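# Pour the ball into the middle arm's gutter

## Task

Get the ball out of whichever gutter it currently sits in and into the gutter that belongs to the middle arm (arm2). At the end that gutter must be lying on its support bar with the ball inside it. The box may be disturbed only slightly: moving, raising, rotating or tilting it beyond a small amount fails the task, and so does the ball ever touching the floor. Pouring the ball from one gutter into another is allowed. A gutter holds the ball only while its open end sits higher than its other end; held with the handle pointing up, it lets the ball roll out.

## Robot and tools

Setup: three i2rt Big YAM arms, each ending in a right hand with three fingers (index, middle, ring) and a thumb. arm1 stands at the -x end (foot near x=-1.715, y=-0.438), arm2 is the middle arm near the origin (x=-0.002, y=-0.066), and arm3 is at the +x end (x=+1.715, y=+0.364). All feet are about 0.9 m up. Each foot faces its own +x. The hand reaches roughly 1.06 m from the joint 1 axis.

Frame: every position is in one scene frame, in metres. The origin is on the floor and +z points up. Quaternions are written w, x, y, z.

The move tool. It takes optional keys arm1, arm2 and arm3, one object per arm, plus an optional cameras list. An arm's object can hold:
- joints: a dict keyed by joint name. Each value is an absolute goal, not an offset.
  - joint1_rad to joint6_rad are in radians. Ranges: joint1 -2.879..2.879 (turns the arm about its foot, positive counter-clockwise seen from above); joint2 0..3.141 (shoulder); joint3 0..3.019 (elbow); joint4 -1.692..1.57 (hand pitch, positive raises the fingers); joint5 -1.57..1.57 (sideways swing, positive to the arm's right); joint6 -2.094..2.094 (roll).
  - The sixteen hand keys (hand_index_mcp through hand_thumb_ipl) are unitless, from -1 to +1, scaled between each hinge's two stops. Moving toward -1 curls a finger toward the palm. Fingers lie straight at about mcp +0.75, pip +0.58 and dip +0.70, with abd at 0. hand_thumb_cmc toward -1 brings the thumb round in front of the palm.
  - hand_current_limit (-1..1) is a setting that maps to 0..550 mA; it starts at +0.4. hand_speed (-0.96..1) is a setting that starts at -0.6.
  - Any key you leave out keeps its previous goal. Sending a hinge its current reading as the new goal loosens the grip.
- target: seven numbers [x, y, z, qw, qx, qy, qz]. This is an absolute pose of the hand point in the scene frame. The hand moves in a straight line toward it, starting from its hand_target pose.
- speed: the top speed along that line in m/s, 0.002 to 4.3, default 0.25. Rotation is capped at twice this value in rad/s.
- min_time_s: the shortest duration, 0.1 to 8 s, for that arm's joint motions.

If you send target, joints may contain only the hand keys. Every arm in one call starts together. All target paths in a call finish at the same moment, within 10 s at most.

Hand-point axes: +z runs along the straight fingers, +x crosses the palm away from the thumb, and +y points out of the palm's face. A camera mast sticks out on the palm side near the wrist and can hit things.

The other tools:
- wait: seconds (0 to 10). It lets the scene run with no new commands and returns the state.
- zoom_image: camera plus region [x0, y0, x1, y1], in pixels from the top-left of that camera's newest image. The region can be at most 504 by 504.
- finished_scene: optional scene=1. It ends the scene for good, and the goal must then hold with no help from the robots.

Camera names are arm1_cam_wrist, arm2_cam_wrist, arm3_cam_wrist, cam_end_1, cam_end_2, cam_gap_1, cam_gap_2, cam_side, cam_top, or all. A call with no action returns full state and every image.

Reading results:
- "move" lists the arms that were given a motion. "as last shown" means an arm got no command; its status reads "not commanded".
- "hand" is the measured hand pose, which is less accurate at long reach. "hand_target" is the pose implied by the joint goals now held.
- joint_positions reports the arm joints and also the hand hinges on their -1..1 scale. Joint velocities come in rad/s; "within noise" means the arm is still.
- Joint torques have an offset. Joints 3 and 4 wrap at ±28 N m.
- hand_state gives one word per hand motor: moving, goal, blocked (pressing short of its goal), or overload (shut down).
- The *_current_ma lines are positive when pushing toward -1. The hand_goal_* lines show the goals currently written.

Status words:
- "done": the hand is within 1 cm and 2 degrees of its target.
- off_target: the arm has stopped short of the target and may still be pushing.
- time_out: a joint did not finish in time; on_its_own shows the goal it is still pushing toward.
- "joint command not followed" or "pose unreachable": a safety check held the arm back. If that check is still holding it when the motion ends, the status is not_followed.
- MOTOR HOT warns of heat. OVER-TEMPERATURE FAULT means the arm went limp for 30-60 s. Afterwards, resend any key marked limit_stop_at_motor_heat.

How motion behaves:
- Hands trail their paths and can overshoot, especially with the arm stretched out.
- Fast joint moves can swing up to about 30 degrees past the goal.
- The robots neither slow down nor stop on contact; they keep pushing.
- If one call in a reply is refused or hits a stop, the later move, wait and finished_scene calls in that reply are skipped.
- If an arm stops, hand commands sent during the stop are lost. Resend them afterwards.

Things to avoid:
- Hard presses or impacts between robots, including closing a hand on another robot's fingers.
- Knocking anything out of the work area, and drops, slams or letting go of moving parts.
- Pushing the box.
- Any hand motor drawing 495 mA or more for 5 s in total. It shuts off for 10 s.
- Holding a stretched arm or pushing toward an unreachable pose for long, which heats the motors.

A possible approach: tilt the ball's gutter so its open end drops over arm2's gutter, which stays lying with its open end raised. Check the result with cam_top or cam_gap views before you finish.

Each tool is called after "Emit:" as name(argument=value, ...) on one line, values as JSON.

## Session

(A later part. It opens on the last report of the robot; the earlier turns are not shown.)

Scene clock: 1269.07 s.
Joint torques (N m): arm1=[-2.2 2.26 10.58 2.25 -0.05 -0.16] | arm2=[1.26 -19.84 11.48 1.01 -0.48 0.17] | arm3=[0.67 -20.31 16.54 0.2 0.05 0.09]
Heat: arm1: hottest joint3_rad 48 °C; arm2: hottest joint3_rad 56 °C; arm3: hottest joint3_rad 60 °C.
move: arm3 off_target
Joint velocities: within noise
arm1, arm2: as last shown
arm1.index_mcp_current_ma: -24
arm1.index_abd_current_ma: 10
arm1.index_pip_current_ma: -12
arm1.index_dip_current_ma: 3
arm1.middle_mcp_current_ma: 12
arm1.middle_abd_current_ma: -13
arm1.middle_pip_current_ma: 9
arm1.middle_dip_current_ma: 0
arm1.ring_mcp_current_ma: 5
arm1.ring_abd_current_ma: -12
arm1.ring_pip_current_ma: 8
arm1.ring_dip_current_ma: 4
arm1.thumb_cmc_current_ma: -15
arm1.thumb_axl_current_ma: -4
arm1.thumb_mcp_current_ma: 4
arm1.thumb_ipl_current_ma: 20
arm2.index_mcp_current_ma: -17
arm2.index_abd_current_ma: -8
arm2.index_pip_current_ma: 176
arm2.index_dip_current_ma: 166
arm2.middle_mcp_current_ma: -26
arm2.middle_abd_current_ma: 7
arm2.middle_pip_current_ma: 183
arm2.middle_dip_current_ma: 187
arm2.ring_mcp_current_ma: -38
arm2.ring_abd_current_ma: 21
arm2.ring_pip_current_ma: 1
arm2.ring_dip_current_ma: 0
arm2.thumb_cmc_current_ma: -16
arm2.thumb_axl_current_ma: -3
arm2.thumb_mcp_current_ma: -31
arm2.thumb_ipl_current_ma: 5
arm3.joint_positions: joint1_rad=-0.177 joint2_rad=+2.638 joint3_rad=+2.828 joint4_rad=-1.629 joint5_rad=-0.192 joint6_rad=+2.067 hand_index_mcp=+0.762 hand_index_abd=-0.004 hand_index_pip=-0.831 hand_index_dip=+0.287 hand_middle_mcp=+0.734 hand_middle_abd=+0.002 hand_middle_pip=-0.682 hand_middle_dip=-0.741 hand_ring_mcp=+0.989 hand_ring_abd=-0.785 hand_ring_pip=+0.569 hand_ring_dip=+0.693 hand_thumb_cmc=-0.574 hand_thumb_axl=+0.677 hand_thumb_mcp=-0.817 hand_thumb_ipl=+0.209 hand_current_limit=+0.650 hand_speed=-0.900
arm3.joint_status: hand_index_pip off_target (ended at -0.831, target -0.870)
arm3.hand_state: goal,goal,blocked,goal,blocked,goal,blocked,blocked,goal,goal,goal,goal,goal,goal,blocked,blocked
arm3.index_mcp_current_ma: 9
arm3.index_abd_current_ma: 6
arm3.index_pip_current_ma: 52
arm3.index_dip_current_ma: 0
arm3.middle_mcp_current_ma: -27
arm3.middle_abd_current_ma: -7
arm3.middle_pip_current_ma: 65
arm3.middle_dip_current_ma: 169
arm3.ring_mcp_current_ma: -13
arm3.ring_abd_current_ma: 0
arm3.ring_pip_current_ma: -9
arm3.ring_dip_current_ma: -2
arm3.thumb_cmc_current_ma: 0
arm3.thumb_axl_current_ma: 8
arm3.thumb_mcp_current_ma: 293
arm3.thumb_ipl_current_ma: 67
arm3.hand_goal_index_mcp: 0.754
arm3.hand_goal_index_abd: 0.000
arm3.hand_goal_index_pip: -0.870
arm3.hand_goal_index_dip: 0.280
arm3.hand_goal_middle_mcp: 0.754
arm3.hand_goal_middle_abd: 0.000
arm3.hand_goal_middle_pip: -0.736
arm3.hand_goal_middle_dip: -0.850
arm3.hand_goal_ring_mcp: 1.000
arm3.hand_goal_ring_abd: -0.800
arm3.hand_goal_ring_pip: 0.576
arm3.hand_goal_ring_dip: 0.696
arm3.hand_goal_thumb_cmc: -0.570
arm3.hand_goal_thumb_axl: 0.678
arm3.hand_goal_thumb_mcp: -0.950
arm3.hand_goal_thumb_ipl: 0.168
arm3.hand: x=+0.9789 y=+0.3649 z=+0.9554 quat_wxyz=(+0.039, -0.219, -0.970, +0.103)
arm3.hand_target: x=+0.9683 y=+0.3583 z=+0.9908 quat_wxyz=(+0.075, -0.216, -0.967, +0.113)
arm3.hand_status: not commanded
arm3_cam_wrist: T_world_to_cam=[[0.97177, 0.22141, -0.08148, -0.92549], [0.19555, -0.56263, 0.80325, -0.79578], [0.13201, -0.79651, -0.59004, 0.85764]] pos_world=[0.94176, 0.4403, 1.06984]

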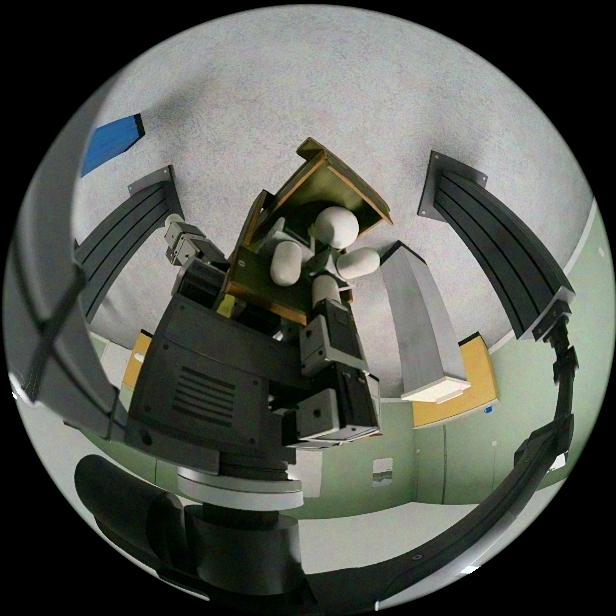

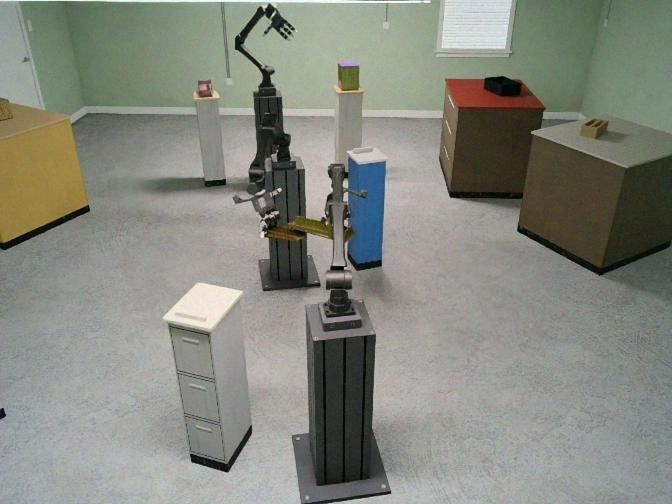

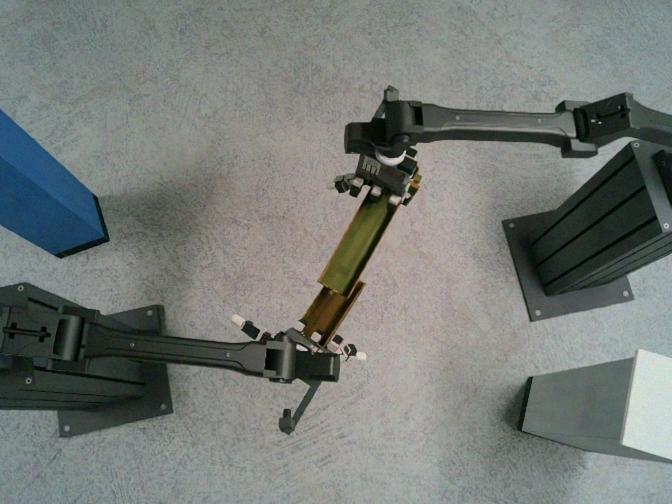

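Emit:
move(arm3={"joints": {"hand_thumb_mcp": -0.84}}, cameras=[])

Emit:
move(arm3={"joints": {"hand_thumb_cmc": -0.80}}, cameras=["arm3_cam_wrist","cam_gap_2"])

Emit:
zoom_image(camera="arm3_cam_wrist", region=[250, 130, 430, 310])

Scene clock: 1344.20 s.
Joint torques (N m): arm1=[-1.96 2.78 10.63 2.36 -0.03 -0.13] | arm2=[1.2 -19.9 11.52 1.11 -0.48 0.19] | arm3=[0.44 -20.13 16.28 0.09 0.07 0.16]
Heat: arm1: hottest joint3_rad 49 °C; arm2: hottest joint3_rad 57 °C; arm3: hottest joint3_rad 62 °C.
move: arm3 off_target
Joint velocities: within noise
arm1, arm2: as last shown
arm1.index_mcp_current_ma: -8
arm1.index_abd_current_ma: -5
arm1.index_pip_current_ma: -24
arm1.index_dip_current_ma: 1
arm1.middle_mcp_current_ma: 6
arm1.middle_abd_current_ma: 18
arm1.middle_pip_current_ma: 10
arm1.middle_dip_current_ma: 7
arm1.ring_mcp_current_ma: 7
arm1.ring_abd_current_ma: 10
arm1.ring_pip_current_ma: -11
arm1.ring_dip_current_ma: 10
arm1.thumb_cmc_current_ma: 4
arm1.thumb_axl_current_ma: 13
arm1.thumb_mcp_current_ma: -14
arm1.thumb_ipl_current_ma: 0
arm2.index_mcp_current_ma: -5
arm2.index_dip_current_ma: 156
arm2.middle_mcp_current_ma: -33
arm2.middle_abd_current_ma: 20
arm2.middle_dip_current_ma: 190
arm2.ring_mcp_current_ma: -43
arm2.ring_abd_current_ma: 8
arm2.ring_pip_current_ma: -8
arm2.ring_dip_current_ma: -3
arm2.thumb_cmc_current_ma: -20
arm2.thumb_axl_current_ma: -9
arm2.thumb_mcp_current_ma: -21
arm2.thumb_ipl_current_ma: 6
arm3.joint_positions: joint1_rad=-0.177 joint2_rad=+2.638 joint3_rad=+2.828 joint4_rad=-1.629 joint5_rad=-0.192 joint6_rad=+2.067 hand_index_mcp=+0.762 hand_index_abd=-0.004 hand_index_pip=-0.831 hand_index_dip=+0.287 hand_middle_mcp=+0.734 hand_middle_abd=+0.002 hand_middle_pip=-0.681 hand_middle_dip=-0.740 hand_ring_mcp=+0.989 hand_ring_abd=-0.785 hand_ring_pip=+0.569 hand_ring_dip=+0.693 hand_thumb_cmc=-0.574 hand_thumb_axl=+0.678 hand_thumb_mcp=-0.815 hand_thumb_ipl=+0.207 hand_current_limit=+0.650 hand_speed=-0.900
arm3.joint_status: hand_thumb_mcp off_target (ended at -0.815, target -0.840)
arm3.hand_state: goal,goal,blocked,goal,blocked,goal,blocked,blocked,goal,goal,goal,goal,goal,goal,blocked,blocked
arm3.index_mcp_current_ma: 7
arm3.index_abd_current_ma: 8
arm3.index_pip_current_ma: 54
arm3.index_dip_current_ma: 10
arm3.middle_mcp_current_ma: -33
arm3.middle_abd_current_ma: -4
arm3.middle_pip_current_ma: 63
arm3.middle_dip_current_ma: 164
arm3.ring_mcp_current_ma: -19
arm3.ring_abd_current_ma: 0
arm3.ring_pip_current_ma: -12
arm3.ring_dip_current_ma: -6
arm3.thumb_cmc_current_ma: -1
arm3.thumb_axl_current_ma: 3
arm3.thumb_mcp_current_ma: 45
arm3.thumb_ipl_current_ma: 64
arm3.hand_goal_index_mcp: 0.754
arm3.hand_goal_index_abd: 0.000
arm3.hand_goal_index_pip: -0.870
arm3.hand_goal_index_dip: 0.280
arm3.hand_goal_middle_mcp: 0.754
arm3.hand_goal_middle_abd: 0.000
arm3.hand_goal_middle_pip: -0.736
arm3.hand_goal_middle_dip: -0.850
arm3.hand_goal_ring_mcp: 1.000
arm3.hand_goal_ring_abd: -0.800
arm3.hand_goal_ring_pip: 0.576
arm3.hand_goal_ring_dip: 0.696
arm3.hand_goal_thumb_cmc: -0.570
arm3.hand_goal_thumb_axl: 0.678
arm3.hand_goal_thumb_mcp: -0.840
arm3.hand_goal_thumb_ipl: 0.168
arm3.hand: x=+0.9789 y=+0.3649 z=+0.9554 quat_wxyz=(+0.039, -0.219, -0.970, +0.103)
arm3.hand_target: x=+0.9683 y=+0.3583 z=+0.9908 quat_wxyz=(+0.075, -0.216, -0.967, +0.113)
arm3.hand_status: not commanded

Scene clock: 1345.27 s.
Joint torques (N m): arm1=[-1.85 2.43 10.66 2.29 -0.04 -0.13] | arm2=[1.44 -20.01 11.54 1.05 -0.47 0.19] | arm3=[0.44 -21.07 16.39 0.03 0.07 0.13]
Heat: arm1: hottest joint3_rad 49 °C; arm2: hottest joint3_rad 57 °C; arm3: hottest joint3_rad 62 °C.
move: arm3 off_target
Joint velocities: within noise
arm1, arm2: as last shown
arm1.index_mcp_current_ma: -11
arm1.index_pip_current_ma: -36
arm1.index_dip_current_ma: 10
arm1.middle_mcp_current_ma: 2
arm1.middle_abd_current_ma: -6
arm1.middle_pip_current_ma: 6
arm1.middle_dip_current_ma: 2
arm1.ring_mcp_current_ma: 8
arm1.ring_abd_current_ma: 11
arm1.ring_pip_current_ma: -20
arm1.ring_dip_current_ma: 1
arm1.thumb_cmc_current_ma: 1
arm1.thumb_axl_current_ma: 21
arm1.thumb_mcp_current_ma: 15
arm1.thumb_ipl_current_ma: 3
arm2.index_mcp_current_ma: -7
arm2.index_abd_current_ma: -1
arm2.index_pip_current_ma: 180
arm2.index_dip_current_ma: 159
arm2.middle_mcp_current_ma: -31
arm2.middle_abd_current_ma: 10
arm2.middle_pip_current_ma: 189
arm2.middle_dip_current_ma: 186
arm2.ring_mcp_current_ma: -32
arm2.ring_abd_current_ma: 23
arm2.ring_pip_current_ma: -6
arm2.ring_dip_current_ma: -9
arm2.thumb_cmc_current_ma: -17
arm2.thumb_axl_current_ma: -5
arm2.thumb_mcp_current_ma: -26
arm2.thumb_ipl_current_ma: 0
arm3.joint_positions: joint1_rad=-0.177 joint2_rad=+2.638 joint3_rad=+2.828 joint4_rad=-1.629 joint5_rad=-0.192 joint6_rad=+2.067 hand_index_mcp=+0.762 hand_index_abd=-0.004 hand_index_pip=-0.833 hand_index_dip=+0.287 hand_middle_mcp=+0.733 hand_middle_abd=+0.001 hand_middle_pip=-0.678 hand_middle_dip=-0.740 hand_ring_mcp=+0.989 hand_ring_abd=-0.785 hand_ring_pip=+0.569 hand_ring_dip=+0.693 hand_thumb_cmc=-0.765 hand_thumb_axl=+0.700 hand_thumb_mcp=-0.801 hand_thumb_ipl=+0.204 hand_current_limit=+0.650 hand_speed=-0.900
arm3.joint_status: hand_thumb_cmc off_target (ended at -0.765, target -0.800)
arm3.hand_state: goal,goal,blocked,goal,blocked,goal,blocked,blocked,goal,goal,goal,goal,blocked,blocked,blocked,blocked
arm3.index_mcp_current_ma: 4
arm3.index_abd_current_ma: 2
arm3.index_pip_current_ma: 45
arm3.index_dip_current_ma: -1
arm3.middle_mcp_current_ma: -35
arm3.middle_abd_current_ma: -1
arm3.middle_pip_current_ma: 69
arm3.middle_dip_current_ma: 165
arm3.ring_mcp_current_ma: -13
arm3.ring_abd_current_ma: -3
arm3.ring_pip_current_ma: -16
arm3.ring_dip_current_ma: -5
arm3.thumb_cmc_current_ma: 50
arm3.thumb_axl_current_ma: 29
arm3.thumb_mcp_current_ma: 73
arm3.thumb_ipl_current_ma: 58
arm3.hand_goal_index_mcp: 0.754
arm3.hand_goal_index_abd: 0.000
arm3.hand_goal_index_pip: -0.870
arm3.hand_goal_index_dip: 0.280
arm3.hand_goal_middle_mcp: 0.754
arm3.hand_goal_middle_abd: 0.000
arm3.hand_goal_middle_pip: -0.736
arm3.hand_goal_middle_dip: -0.850
arm3.hand_goal_ring_mcp: 1.000
arm3.hand_goal_ring_abd: -0.800
arm3.hand_goal_ring_pip: 0.576
arm3.hand_goal_ring_dip: 0.696
arm3.hand_goal_thumb_cmc: -0.800
arm3.hand_goal_thumb_axl: 0.678
arm3.hand_goal_thumb_mcp: -0.840
arm3.hand_goal_thumb_ipl: 0.168
arm3.hand: x=+0.9789 y=+0.3649 z=+0.9554 quat_wxyz=(+0.039, -0.219, -0.970, +0.103)
arm3.hand_target: x=+0.9683 y=+0.3583 z=+0.9908 quat_wxyz=(+0.075, -0.216, -0.967, +0.113)
arm3.hand_status: not commanded
arm3_cam_wrist: T_world_to_cam=[[0.97177, 0.22141, -0.08148, -0.92549], [0.19555, -0.56263, 0.80325, -0.79578], [0.13201, -0.79651, -0.59004, 0.85764]] pos_world=[0.94176, 0.4403, 1.06984]

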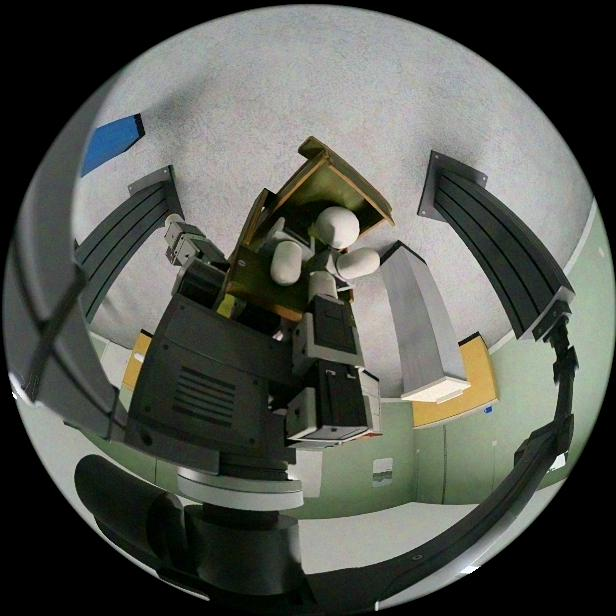

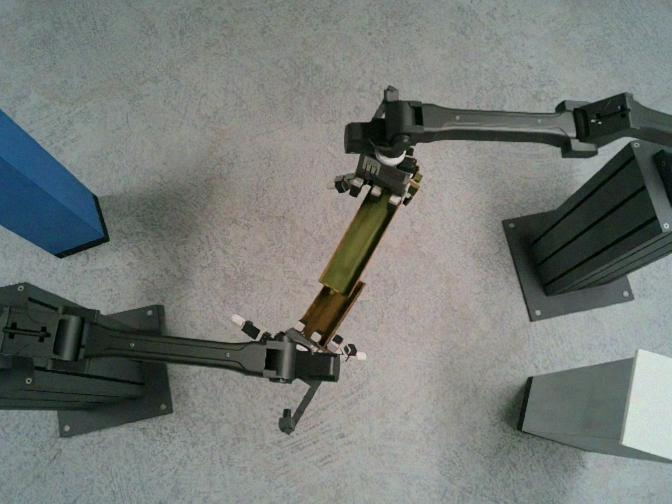

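Scaled by 2.800 from the camera's image (finer frame: 880x880).

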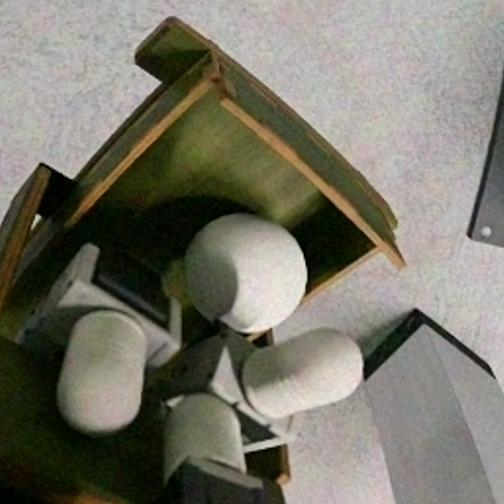

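Emit:
move(arm3={"joints": {"hand_thumb_axl": 0.59}}, cameras=["arm3_cam_wrist"])

Emit:
zoom_image(camera="arm3_cam_wrist", region=[250, 130, 430, 310])

Scene clock: 1352.73 s.
Joint torques (N m): arm1=[-1.96 2.26 10.61 2.18 -0.01 -0.13] | arm2=[1.2 -20.01 11.52 1.06 -0.47 0.19] | arm3=[0.5 -20.31 16.38 0.25 0.06 0.15]
Heat: arm1: hottest joint3_rad 49 °C; arm2: hottest joint3_rad 58 °C; arm3: hottest joint3_rad 62 °C.
move: arm3 off_target
Joint velocities: within noise
arm1.joint_positions: joint1_rad=+0.864 joint2_rad=+0.529 joint3_rad=+1.326 joint4_rad=-1.322 joint5_rad=+0.060 joint6_rad=+1.059 hand_index_mcp=+0.755 hand_index_abd=+0.000 hand_index_pip=+0.577 hand_index_dip=+0.696 hand_middle_mcp=+0.756 hand_middle_abd=+0.000 hand_middle_pip=+0.577 hand_middle_dip=+0.696 hand_ring_mcp=+0.756 hand_ring_abd=+0.000 hand_ring_pip=+0.577 hand_ring_dip=+0.696 hand_thumb_cmc=+0.716 hand_thumb_axl=+0.677 hand_thumb_mcp=+0.226 hand_thumb_ipl=+0.168 hand_current_limit=+0.400 hand_speed=-0.600
arm1.joint_status: not commanded
arm1.hand_state: goal,goal,goal,goal,goal,goal,goal,goal,goal,goal,goal,goal,goal,goal,goal,goal
arm1.index_mcp_current_ma: 9
arm1.index_abd_current_ma: -2
arm1.index_pip_current_ma: -6
arm1.index_dip_current_ma: -10
arm1.middle_mcp_current_ma: 11
arm1.middle_abd_current_ma: -1
arm1.middle_pip_current_ma: -1
arm1.middle_dip_current_ma: 4
arm1.ring_mcp_current_ma: -4
arm1.ring_abd_current_ma: 4
arm1.ring_pip_current_ma: -9
arm1.ring_dip_current_ma: 4
arm1.thumb_cmc_current_ma: -3
arm1.thumb_axl_current_ma: -11
arm1.thumb_mcp_current_ma: 9
arm1.thumb_ipl_current_ma: 10
arm1.hand_goal_index_mcp: 0.754
arm1.hand_goal_index_abd: 0.000
arm1.hand_goal_index_pip: 0.576
arm1.hand_goal_index_dip: 0.696
arm1.hand_goal_middle_mcp: 0.754
arm1.hand_goal_middle_abd: 0.000
arm1.hand_goal_middle_pip: 0.576
arm1.hand_goal_middle_dip: 0.696
arm1.hand_goal_ring_mcp: 0.754
arm1.hand_goal_ring_abd: 0.000
arm1.hand_goal_ring_pip: 0.576
arm1.hand_goal_ring_dip: 0.696
arm1.hand_goal_thumb_cmc: 0.714
arm1.hand_goal_thumb_axl: 0.678
arm1.hand_goal_thumb_mcp: 0.226
arm1.hand_goal_thumb_ipl: 0.168
arm1.hand: x=-1.5225 y=-0.2909 z=+1.4702 quat_wxyz=(-0.116, +0.620, +0.608, +0.482)
arm1.hand_target: x=-1.5239 y=-0.2937 z=+1.4811 quat_wxyz=(-0.119, +0.616, +0.603, +0.493)
arm1.hand_status: not commanded
arm2.joint_positions: joint1_rad=-1.865 joint2_rad=+2.480 joint3_rad=+2.186 joint4_rad=-1.087 joint5_rad=-0.408 joint6_rad=+2.068 hand_index_mcp=+0.743 hand_index_abd=-0.009 hand_index_pip=-0.703 hand_index_dip=-0.711 hand_middle_mcp=+0.738 hand_middle_abd=+0.013 hand_middle_pip=-0.702 hand_middle_dip=-0.693 hand_ring_mcp=+0.977 hand_ring_abd=-0.777 hand_ring_pip=+0.568 hand_ring_dip=+0.688 hand_thumb_cmc=+0.708 hand_thumb_axl=+0.679 hand_thumb_mcp=+0.209 hand_thumb_ipl=+0.171 hand_current_limit=+0.600 hand_speed=-0.600
arm2.joint_status: not commanded
arm2.hand_state: goal,goal,blocked,blocked,goal,goal,blocked,blocked,blocked,blocked,goal,goal,goal,goal,goal,goal
arm2.index_mcp_current_ma: -16
arm2.index_abd_current_ma: -7
arm2.index_pip_current_ma: 179
arm2.index_dip_current_ma: 160
arm2.middle_mcp_current_ma: -29
arm2.middle_abd_current_ma: 10
arm2.middle_pip_current_ma: 184
arm2.middle_dip_current_ma: 193
arm2.ring_mcp_current_ma: -43
arm2.ring_abd_current_ma: 13
arm2.ring_pip_current_ma: -2
arm2.ring_dip_current_ma: -7
arm2.thumb_cmc_current_ma: -16
arm2.thumb_axl_current_ma: -1
arm2.thumb_mcp_current_ma: -34
arm2.thumb_ipl_current_ma: 2
arm2.hand_goal_index_mcp: 0.754
arm2.hand_goal_index_abd: 0.000
arm2.hand_goal_index_pip: -0.800
arm2.hand_goal_index_dip: -0.800
arm2.hand_goal_middle_mcp: 0.754
arm2.hand_goal_middle_abd: 0.000
arm2.hand_goal_middle_pip: -0.800
arm2.hand_goal_middle_dip: -0.800
arm2.hand_goal_ring_mcp: 1.000
arm2.hand_goal_ring_abd: -0.800
arm2.hand_goal_ring_pip: 0.576
arm2.hand_goal_ring_dip: 0.696
arm2.hand_goal_thumb_cmc: 0.714
arm2.hand_goal_thumb_axl: 0.678
arm2.hand_goal_thumb_mcp: 0.226
arm2.hand_goal_thumb_ipl: 0.168
arm2.hand: x=+0.7153 y=-0.1024 z=+0.8304 quat_wxyz=(-0.217, +0.942, -0.250, +0.051)
arm2.hand_target: x=+0.7431 y=-0.0968 z=+0.8653 quat_wxyz=(-0.227, +0.939, -0.241, +0.092)
arm2.hand_status: not commanded
arm3.joint_positions: joint1_rad=-0.177 joint2_rad=+2.638 joint3_rad=+2.828 joint4_rad=-1.629 joint5_rad=-0.192 joint6_rad=+2.067 hand_index_mcp=+0.762 hand_index_abd=-0.004 hand_index_pip=-0.833 hand_index_dip=+0.287 hand_middle_mcp=+0.733 hand_middle_abd=+0.001 hand_middle_pip=-0.678 hand_middle_dip=-0.740 hand_ring_mcp=+0.989 hand_ring_abd=-0.785 hand_ring_pip=+0.569 hand_ring_dip=+0.693 hand_thumb_cmc=-0.765 hand_thumb_axl=+0.668 hand_thumb_mcp=-0.794 hand_thumb_ipl=+0.205 hand_current_limit=+0.650 hand_speed=-0.900
arm3.joint_status: hand_thumb_axl off_target (ended at +0.668, target +0.590)
arm3.hand_state: goal,goal,blocked,goal,blocked,goal,blocked,blocked,goal,goal,goal,goal,blocked,blocked,blocked,blocked
arm3.index_mcp_current_ma: 10
arm3.index_abd_current_ma: 5
arm3.index_pip_current_ma: 53
arm3.index_dip_current_ma: 7
arm3.middle_mcp_current_ma: -33
arm3.middle_abd_current_ma: -6
arm3.middle_pip_current_ma: 67
arm3.middle_dip_current_ma: 177
arm3.ring_mcp_current_ma: -16
arm3.ring_abd_current_ma: 1
arm3.ring_pip_current_ma: -13
arm3.ring_dip_current_ma: -5
arm3.thumb_cmc_current_ma: 50
arm3.thumb_axl_current_ma: 151
arm3.thumb_mcp_current_ma: 90
arm3.thumb_ipl_current_ma: 57
arm3.hand_goal_index_mcp: 0.754
arm3.hand_goal_index_abd: 0.000
arm3.hand_goal_index_pip: -0.870
arm3.hand_goal_index_dip: 0.280
arm3.hand_goal_middle_mcp: 0.754
arm3.hand_goal_middle_abd: 0.000
arm3.hand_goal_middle_pip: -0.736
arm3.hand_goal_middle_dip: -0.850
arm3.hand_goal_ring_mcp: 1.000
arm3.hand_goal_ring_abd: -0.800
arm3.hand_goal_ring_pip: 0.576
arm3.hand_goal_ring_dip: 0.696
arm3.hand_goal_thumb_cmc: -0.800
arm3.hand_goal_thumb_axl: 0.590
arm3.hand_goal_thumb_mcp: -0.840
arm3.hand_goal_thumb_ipl: 0.168
arm3.hand: x=+0.9789 y=+0.3649 z=+0.9554 quat_wxyz=(+0.039, -0.219, -0.970, +0.103)
arm3.hand_target: x=+0.9683 y=+0.3583 z=+0.9908 quat_wxyz=(+0.075, -0.216, -0.967, +0.113)
arm3.hand_status: not commanded
arm3_cam_wrist: T_world_to_cam=[[0.97177, 0.22141, -0.08148, -0.92549], [0.19555, -0.56263, 0.80325, -0.79578], [0.13201, -0.79651, -0.59004, 0.85764]] pos_world=[0.94176, 0.4403, 1.06984]

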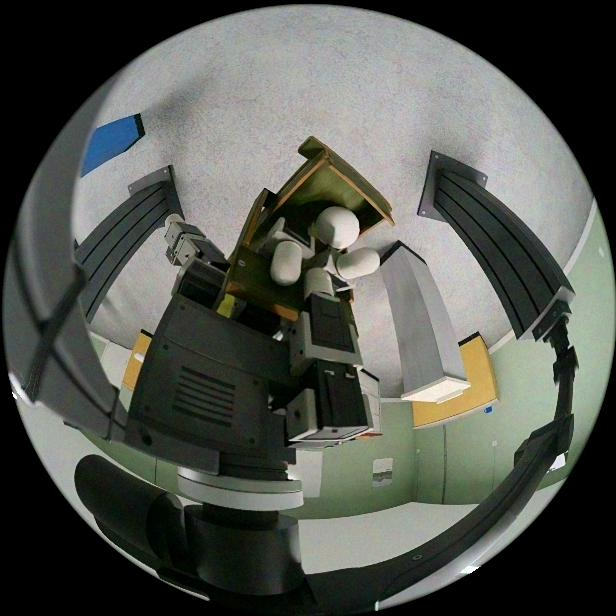

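Scaled by 2.800 from the camera's image (finer frame: 880x880).

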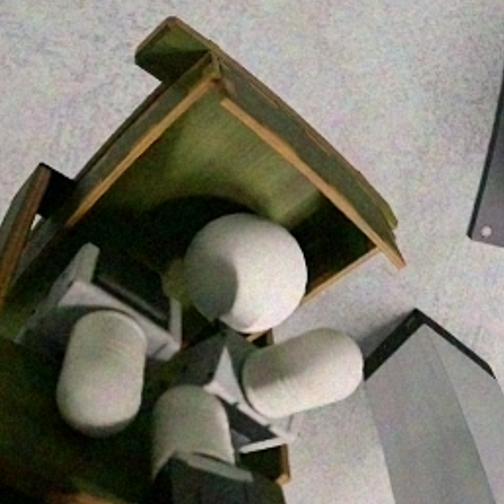

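Emit:
move(arm3={"joints": {"hand_index_dip": -0.3}}, cameras=["arm3_cam_wrist", "cam_gap_2"])

Emit:
zoom_image(camera="arm3_cam_wrist", region=[250, 130, 430, 310])

Scene clock: 1359.07 s.
Joint torques (N m): arm1=[-2.32 2.73 10.43 2.24 -0.02 -0.19] | arm2=[1.2 -19.66 11.52 1.1 -0.47 0.17] | arm3=[0.15 -20.54 16.58 0.17 0.07 0.1]
Heat: arm1: hottest joint3_rad 49 °C; arm2: hottest joint3_rad 58 °C; arm3: hottest joint3_rad 62 °C.
move: arm3 done
Joint velocities: within noise
arm1, arm2: as last shown
arm1.index_mcp_current_ma: 0
arm1.index_abd_current_ma: -1
arm1.index_pip_current_ma: 1
arm1.middle_mcp_current_ma: 5
arm1.middle_abd_current_ma: 2
arm1.middle_pip_current_ma: 7
arm1.middle_dip_current_ma: -4
arm1.ring_mcp_current_ma: 16
arm1.ring_abd_current_ma: -9
arm1.ring_pip_current_ma: -1
arm1.ring_dip_current_ma: 28
arm1.thumb_cmc_current_ma: 4
arm1.thumb_axl_current_ma: 18
arm1.thumb_mcp_current_ma: 31
arm1.thumb_ipl_current_ma: -2
arm2.index_mcp_current_ma: -11
arm2.index_abd_current_ma: 3
arm2.index_pip_current_ma: 181
arm2.index_dip_current_ma: 152
arm2.middle_mcp_current_ma: -24
arm2.middle_abd_current_ma: 16
arm2.middle_dip_current_ma: 189
arm2.ring_mcp_current_ma: -53
arm2.ring_abd_current_ma: 28
arm2.ring_pip_current_ma: -5
arm2.ring_dip_current_ma: -2
arm2.thumb_cmc_current_ma: -19
arm2.thumb_axl_current_ma: 3
arm2.thumb_ipl_current_ma: 10
arm3.joint_positions: joint1_rad=-0.177 joint2_rad=+2.638 joint3_rad=+2.828 joint4_rad=-1.629 joint5_rad=-0.192 joint6_rad=+2.067 hand_index_mcp=+0.771 hand_index_abd=-0.004 hand_index_pip=-0.826 hand_index_dip=-0.294 hand_middle_mcp=+0.729 hand_middle_abd=+0.002 hand_middle_pip=-0.676 hand_middle_dip=-0.740 hand_ring_mcp=+0.989 hand_ring_abd=-0.785 hand_ring_pip=+0.569 hand_ring_dip=+0.693 hand_thumb_cmc=-0.764 hand_thumb_axl=+0.647 hand_thumb_mcp=-0.787 hand_thumb_ipl=+0.198 hand_current_limit=+0.650 hand_speed=-0.900
arm3.joint_status: all done
arm3.hand_state: goal,goal,blocked,goal,blocked,goal,blocked,blocked,goal,goal,goal,goal,blocked,blocked,blocked,blocked
arm3.index_mcp_current_ma: 16
arm3.index_abd_current_ma: 14
arm3.index_pip_current_ma: 64
arm3.index_dip_current_ma: 4
arm3.middle_mcp_current_ma: -29
arm3.middle_abd_current_ma: -5
arm3.middle_pip_current_ma: 69
arm3.middle_dip_current_ma: 170
arm3.ring_mcp_current_ma: -17
arm3.ring_abd_current_ma: -2
arm3.ring_pip_current_ma: -13
arm3.ring_dip_current_ma: 1
arm3.thumb_cmc_current_ma: 49
arm3.thumb_axl_current_ma: 103
arm3.thumb_mcp_current_ma: 99
arm3.thumb_ipl_current_ma: 48
arm3.hand_goal_index_mcp: 0.754
arm3.hand_goal_index_abd: 0.000
arm3.hand_goal_index_pip: -0.870
arm3.hand_goal_index_dip: -0.300
arm3.hand_goal_middle_mcp: 0.754
arm3.hand_goal_middle_abd: 0.000
arm3.hand_goal_middle_pip: -0.736
arm3.hand_goal_middle_dip: -0.850
arm3.hand_goal_ring_mcp: 1.000
arm3.hand_goal_ring_abd: -0.800
arm3.hand_goal_ring_pip: 0.576
arm3.hand_goal_ring_dip: 0.696
arm3.hand_goal_thumb_cmc: -0.800
arm3.hand_goal_thumb_axl: 0.590
arm3.hand_goal_thumb_mcp: -0.840
arm3.hand_goal_thumb_ipl: 0.168
arm3.on_its_own: hand_thumb_axl moved -0.021 toward your old target +0.590
arm3.hand: x=+0.9789 y=+0.3649 z=+0.9554 quat_wxyz=(+0.039, -0.219, -0.970, +0.103)
arm3.hand_target: x=+0.9683 y=+0.3583 z=+0.9908 quat_wxyz=(+0.075, -0.216, -0.967, +0.113)
arm3.hand_status: not commanded
arm3_cam_wrist: T_world_to_cam=[[0.97177, 0.22141, -0.08148, -0.92549], [0.19555, -0.56263, 0.80325, -0.79578], [0.13201, -0.79651, -0.59004, 0.85764]] pos_world=[0.94176, 0.4403, 1.06984]

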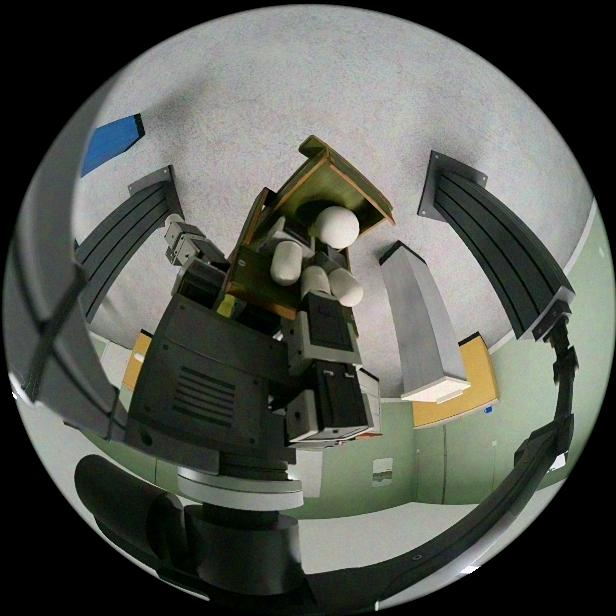

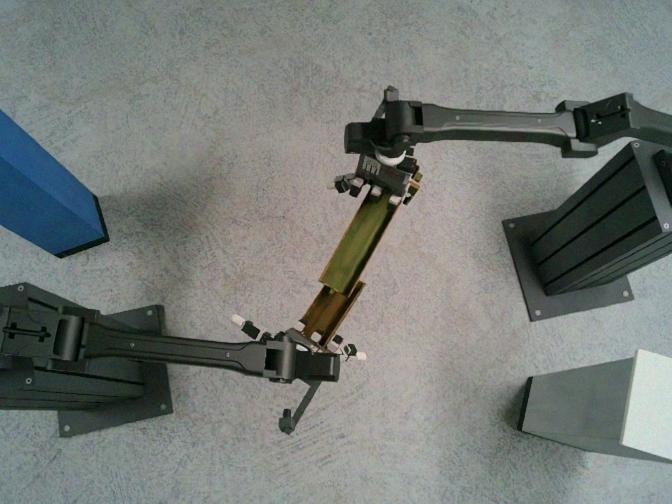

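Scaled by 2.800 from the camera's image (finer frame: 880x880).

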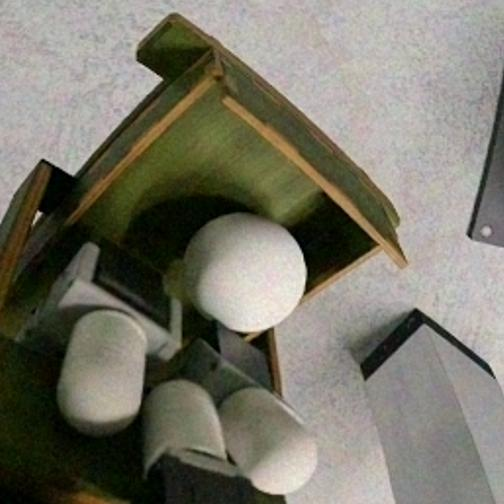

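Emit:
move(arm3={"joints": {"hand_index_dip": -0.75}}, cameras=["arm3_cam_wrist", "cam_gap_2"])

Emit:
zoom_image(camera="arm3_cam_wrist", region=[250, 130, 430, 310])

Scene clock: 1362.47 s.
Joint torques (N m): arm1=[-2.08 2.55 10.58 2.24 -0.05 -0.17] | arm2=[1.08 -19.9 11.59 1.06 -0.47 0.19] | arm3=[1.03 -20.42 16.32 0.01 0.06 0.12]
Heat: arm1: hottest joint3_rad 49 °C; arm2: hottest joint3_rad 58 °C; arm3: hottest joint3_rad 62 °C.
move: arm3 off_target
Joint velocities: within noise
arm1, arm2: as last shown
arm1.index_mcp_current_ma: -10
arm1.index_abd_current_ma: -11
arm1.index_pip_current_ma: -19
arm1.index_dip_current_ma: 4
arm1.middle_mcp_current_ma: -21
arm1.middle_abd_current_ma: 12
arm1.middle_pip_current_ma: 0
arm1.middle_dip_current_ma: 12
arm1.ring_mcp_current_ma: 3
arm1.ring_abd_current_ma: -3
arm1.ring_pip_current_ma: -11
arm1.ring_dip_current_ma: 10
arm1.thumb_axl_current_ma: 1
arm1.thumb_mcp_current_ma: 15
arm1.thumb_ipl_current_ma: 1
arm2.index_mcp_current_ma: -13
arm2.index_abd_current_ma: -11
arm2.index_pip_current_ma: 176
arm2.index_dip_current_ma: 160
arm2.middle_mcp_current_ma: -25
arm2.middle_abd_current_ma: 19
arm2.middle_pip_current_ma: 185
arm2.middle_dip_current_ma: 191
arm2.ring_mcp_current_ma: -55
arm2.ring_abd_current_ma: 18
arm2.ring_pip_current_ma: -10
arm2.ring_dip_current_ma: -1
arm2.thumb_cmc_current_ma: -18
arm2.thumb_axl_current_ma: -4
arm2.thumb_mcp_current_ma: -29
arm2.thumb_ipl_current_ma: 2
arm3.joint_positions: joint1_rad=-0.177 joint2_rad=+2.638 joint3_rad=+2.828 joint4_rad=-1.629 joint5_rad=-0.192 joint6_rad=+2.067 hand_index_mcp=+0.751 hand_index_abd=-0.010 hand_index_pip=-0.819 hand_index_dip=-0.616 hand_middle_mcp=+0.730 hand_middle_abd=+0.002 hand_middle_pip=-0.676 hand_middle_dip=-0.741 hand_ring_mcp=+0.989 hand_ring_abd=-0.785 hand_ring_pip=+0.569 hand_ring_dip=+0.693 hand_thumb_cmc=-0.764 hand_thumb_axl=+0.647 hand_thumb_mcp=-0.787 hand_thumb_ipl=+0.198 hand_current_limit=+0.650 hand_speed=-0.900
arm3.joint_status: hand_index_dip off_target (ended at -0.616, target -0.750)
arm3.hand_state: goal,goal,blocked,blocked,blocked,goal,blocked,blocked,goal,goal,goal,goal,blocked,blocked,blocked,blocked
arm3.index_mcp_current_ma: 1
arm3.index_abd_current_ma: 5
arm3.index_pip_current_ma: 69
arm3.index_dip_current_ma: 211
arm3.middle_mcp_current_ma: -35
arm3.middle_abd_current_ma: -11
arm3.middle_pip_current_ma: 74
arm3.middle_dip_current_ma: 169
arm3.ring_mcp_current_ma: -18
arm3.ring_abd_current_ma: -8
arm3.ring_pip_current_ma: -20
arm3.ring_dip_current_ma: -10
arm3.thumb_cmc_current_ma: 55
arm3.thumb_axl_current_ma: 99
arm3.thumb_mcp_current_ma: 97
arm3.thumb_ipl_current_ma: 55
arm3.hand_goal_index_mcp: 0.754
arm3.hand_goal_index_abd: 0.000
arm3.hand_goal_index_pip: -0.870
arm3.hand_goal_index_dip: -0.750
arm3.hand_goal_middle_mcp: 0.754
arm3.hand_goal_middle_abd: 0.000
arm3.hand_goal_middle_pip: -0.736
arm3.hand_goal_middle_dip: -0.850
arm3.hand_goal_ring_mcp: 1.000
arm3.hand_goal_ring_abd: -0.800
arm3.hand_goal_ring_pip: 0.576
arm3.hand_goal_ring_dip: 0.696
arm3.hand_goal_thumb_cmc: -0.800
arm3.hand_goal_thumb_axl: 0.590
arm3.hand_goal_thumb_mcp: -0.840
arm3.hand_goal_thumb_ipl: 0.168
arm3.hand: x=+0.9789 y=+0.3649 z=+0.9554 quat_wxyz=(+0.039, -0.219, -0.970, +0.103)
arm3.hand_target: x=+0.9683 y=+0.3583 z=+0.9908 quat_wxyz=(+0.075, -0.216, -0.967, +0.113)
arm3.hand_status: not commanded
arm3_cam_wrist: T_world_to_cam=[[0.97177, 0.22141, -0.08148, -0.92549], [0.19555, -0.56263, 0.80325, -0.79578], [0.13201, -0.79651, -0.59004, 0.85764]] pos_world=[0.94176, 0.4403, 1.06984]

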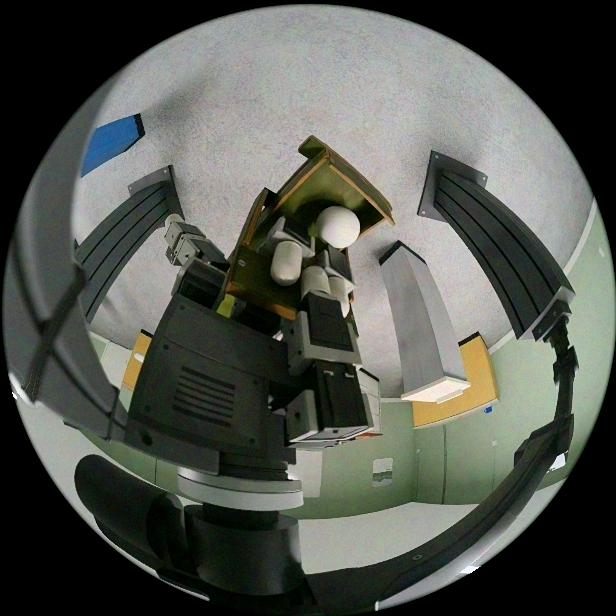

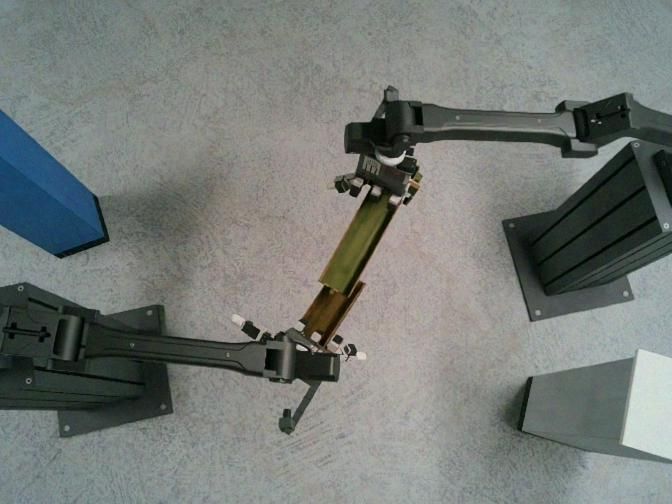

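Scaled by 2.800 from the camera's image (finer frame: 880x880).

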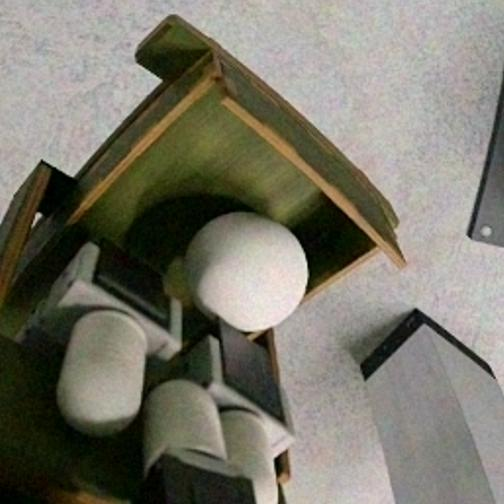

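Emit:
move(arm3={"target": [0.9645, 0.3555, 1.003, -0.0630, 0.2444, 0.9643, -0.0803], "speed": 0.03}, cameras=["arm3_cam_wrist","cam_end_2","cam_gap_2"])

Emit:
zoom_image(camera="arm3_cam_wrist", region=[250, 130, 430, 310])

Emit:
zoom_image(camera="cam_end_2", region=[260, 190, 340, 260])

Emit:
zoom_image(camera="cam_gap_2", region=[280, 230, 400, 350])

Scene clock: 1372.13 s.
Joint torques (N m): arm1=[-1.44 2.84 10.69 2.33 -0.03 -0.15] | arm2=[1.03 -19.72 11.52 1.11 -0.47 0.18] | arm3=[0.79 -20.95 16.23 0.31 0.15 0.14]
Heat: arm1: hottest joint3_rad 49 °C; arm2: hottest joint3_rad 58 °C; arm3: hottest joint3_rad 63 °C.
move: arm3 off_target
Joint velocities: within noise
arm1, arm2: as last shown
arm1.index_mcp_current_ma: -13
arm1.index_abd_current_ma: -2
arm1.index_pip_current_ma: -12
arm1.index_dip_current_ma: 16
arm1.middle_mcp_current_ma: 13
arm1.middle_abd_current_ma: 3
arm1.middle_pip_current_ma: 12
arm1.middle_dip_current_ma: 8
arm1.ring_mcp_current_ma: 14
arm1.ring_abd_current_ma: 10
arm1.ring_pip_current_ma: 2
arm1.ring_dip_current_ma: 0
arm1.thumb_cmc_current_ma: 3
arm1.thumb_axl_current_ma: 2
arm1.thumb_mcp_current_ma: 17
arm1.thumb_ipl_current_ma: 20
arm2.index_mcp_current_ma: -11
arm2.index_abd_current_ma: -7
arm2.index_pip_current_ma: 184
arm2.index_dip_current_ma: 158
arm2.middle_mcp_current_ma: -32
arm2.middle_abd_current_ma: 12
arm2.middle_pip_current_ma: 189
arm2.ring_mcp_current_ma: -51
arm2.ring_abd_current_ma: 20
arm2.ring_pip_current_ma: -7
arm2.ring_dip_current_ma: -5
arm2.thumb_cmc_current_ma: -3
arm2.thumb_axl_current_ma: -3
arm2.thumb_mcp_current_ma: -36
arm2.thumb_ipl_current_ma: -1
arm3.joint_positions: joint1_rad=-0.162 joint2_rad=+2.645 joint3_rad=+2.860 joint4_rad=-1.649 joint5_rad=-0.144 joint6_rad=+2.067 hand_index_mcp=+0.751 hand_index_abd=-0.010 hand_index_pip=-0.819 hand_index_dip=-0.616 hand_middle_mcp=+0.730 hand_middle_abd=+0.002 hand_middle_pip=-0.676 hand_middle_dip=-0.741 hand_ring_mcp=+0.989 hand_ring_abd=-0.785 hand_ring_pip=+0.569 hand_ring_dip=+0.693 hand_thumb_cmc=-0.764 hand_thumb_axl=+0.647 hand_thumb_mcp=-0.787 hand_thumb_ipl=+0.198 hand_current_limit=+0.650 hand_speed=-0.900
arm3.joint_status: not commanded
arm3.hand_state: goal,goal,blocked,blocked,blocked,goal,blocked,blocked,goal,goal,goal,goal,blocked,blocked,blocked,blocked
arm3.index_mcp_current_ma: -1
arm3.index_abd_current_ma: 4
arm3.index_pip_current_ma: 76
arm3.index_dip_current_ma: 208
arm3.middle_mcp_current_ma: -30
arm3.middle_abd_current_ma: -9
arm3.middle_pip_current_ma: 78
arm3.middle_dip_current_ma: 167
arm3.ring_mcp_current_ma: -19
arm3.ring_abd_current_ma: -1
arm3.ring_pip_current_ma: -11
arm3.ring_dip_current_ma: -7
arm3.thumb_cmc_current_ma: 46
arm3.thumb_axl_current_ma: 102
arm3.thumb_mcp_current_ma: 102
arm3.thumb_ipl_current_ma: 43
arm3.hand_goal_index_mcp: 0.754
arm3.hand_goal_index_abd: 0.000
arm3.hand_goal_index_pip: -0.870
arm3.hand_goal_index_dip: -0.750
arm3.hand_goal_middle_mcp: 0.754
arm3.hand_goal_middle_abd: 0.000
arm3.hand_goal_middle_pip: -0.736
arm3.hand_goal_middle_dip: -0.850
arm3.hand_goal_ring_mcp: 1.000
arm3.hand_goal_ring_abd: -0.800
arm3.hand_goal_ring_pip: 0.576
arm3.hand_goal_ring_dip: 0.696
arm3.hand_goal_thumb_cmc: -0.800
arm3.hand_goal_thumb_axl: 0.590
arm3.hand_goal_thumb_mcp: -0.840
arm3.hand_goal_thumb_ipl: 0.168
arm3.hand: x=+0.9783 y=+0.3627 z=+0.9637 quat_wxyz=(+0.047, -0.214, -0.972, +0.081)
arm3.hand_target: x=+0.9676 y=+0.3560 z=+1.0028 quat_wxyz=(+0.088, -0.211, -0.969, +0.092)
arm3.hand_status: off_target (0.042 m and 4.1 deg from the pose sent, 0.051 m and 4.8 deg at the start; a joint's target at an end of its range on 59 of 59 steps)
arm3_cam_wrist: T_world_to_cam=[[0.96932, 0.23314, -0.07792, -0.92906], [0.20611, -0.59807, 0.77448, -0.77324], [0.13396, -0.76678, -0.62777, 0.88452]] pos_world=[0.94143, 0.43239, 1.08174]

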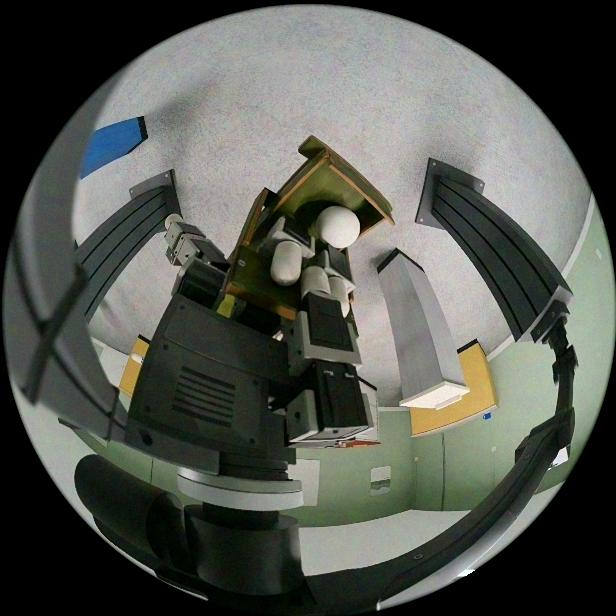

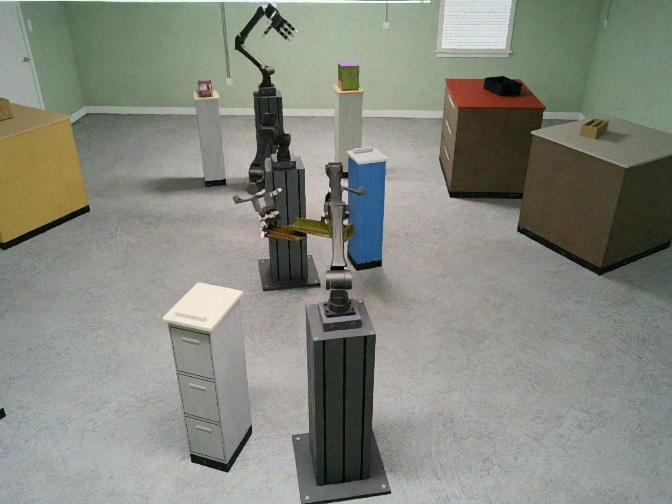

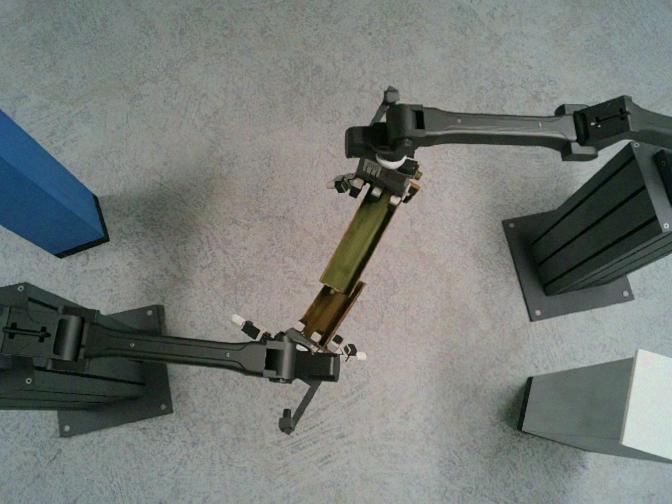

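Scaled by 2.800 from the camera's image (finer frame: 880x880).

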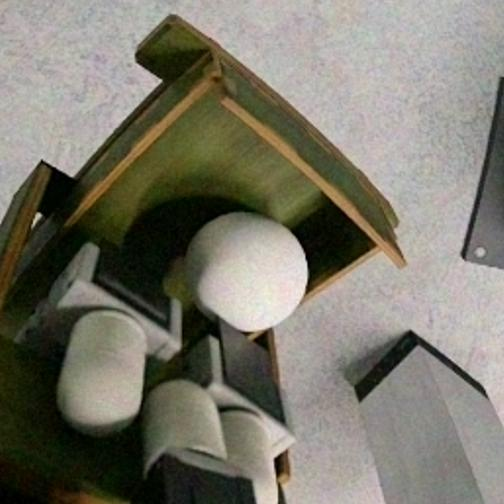

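Scaled by 6.300 from the camera's image (finer frame: 960x720).

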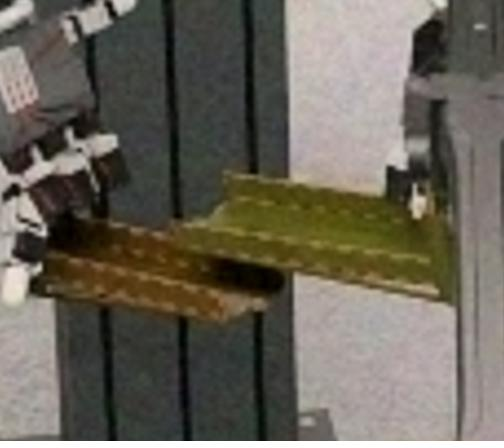

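Scaled by 4.200 from the camera's image (finer frame: 960x720).

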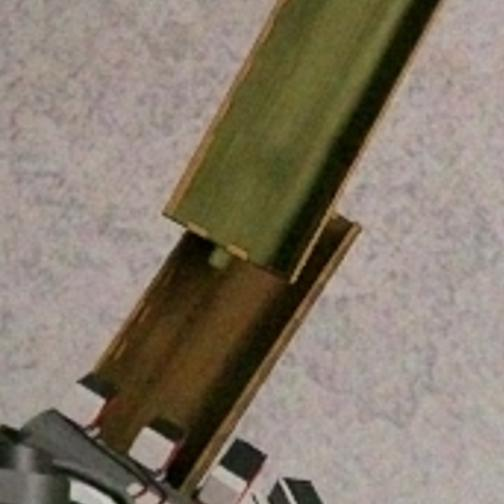

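Emit:
zoom_image(camera="arm3_cam_wrist", region=[290, 185, 380, 275])

Emit:
zoom_image(camera="cam_gap_2", region=[350, 150, 440, 240])

Emit:
zoom_image(camera="cam_end_2", region=[310, 190, 370, 250])

Scaled by 5.600 from the camera's image (finer frame: 880x880).

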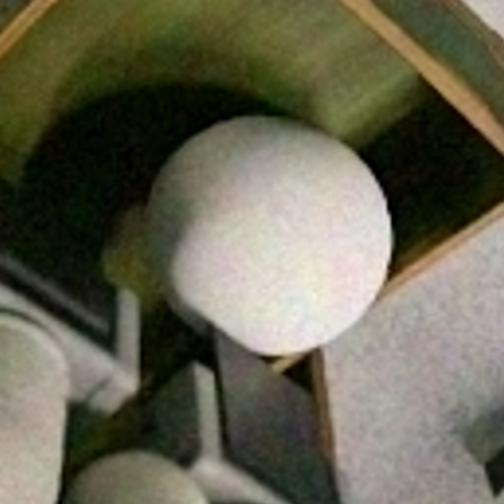

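Scaled by 5.600 from the camera's image (finer frame: 960x720).

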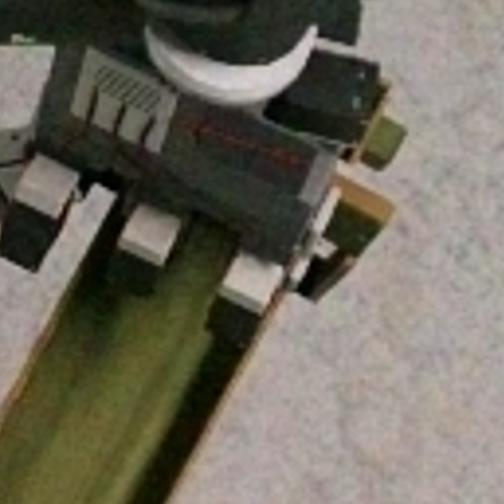

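Scaled by 8.400 from the camera's image (finer frame: 960x720).

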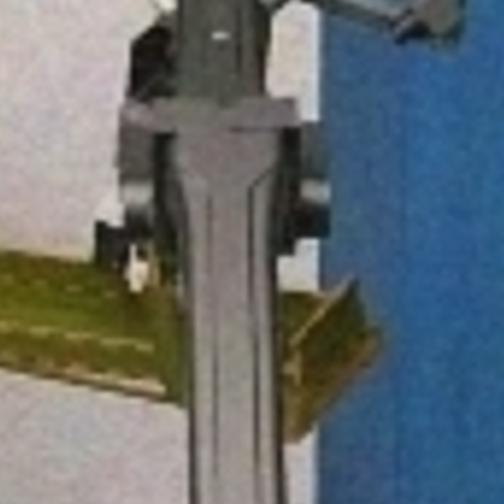

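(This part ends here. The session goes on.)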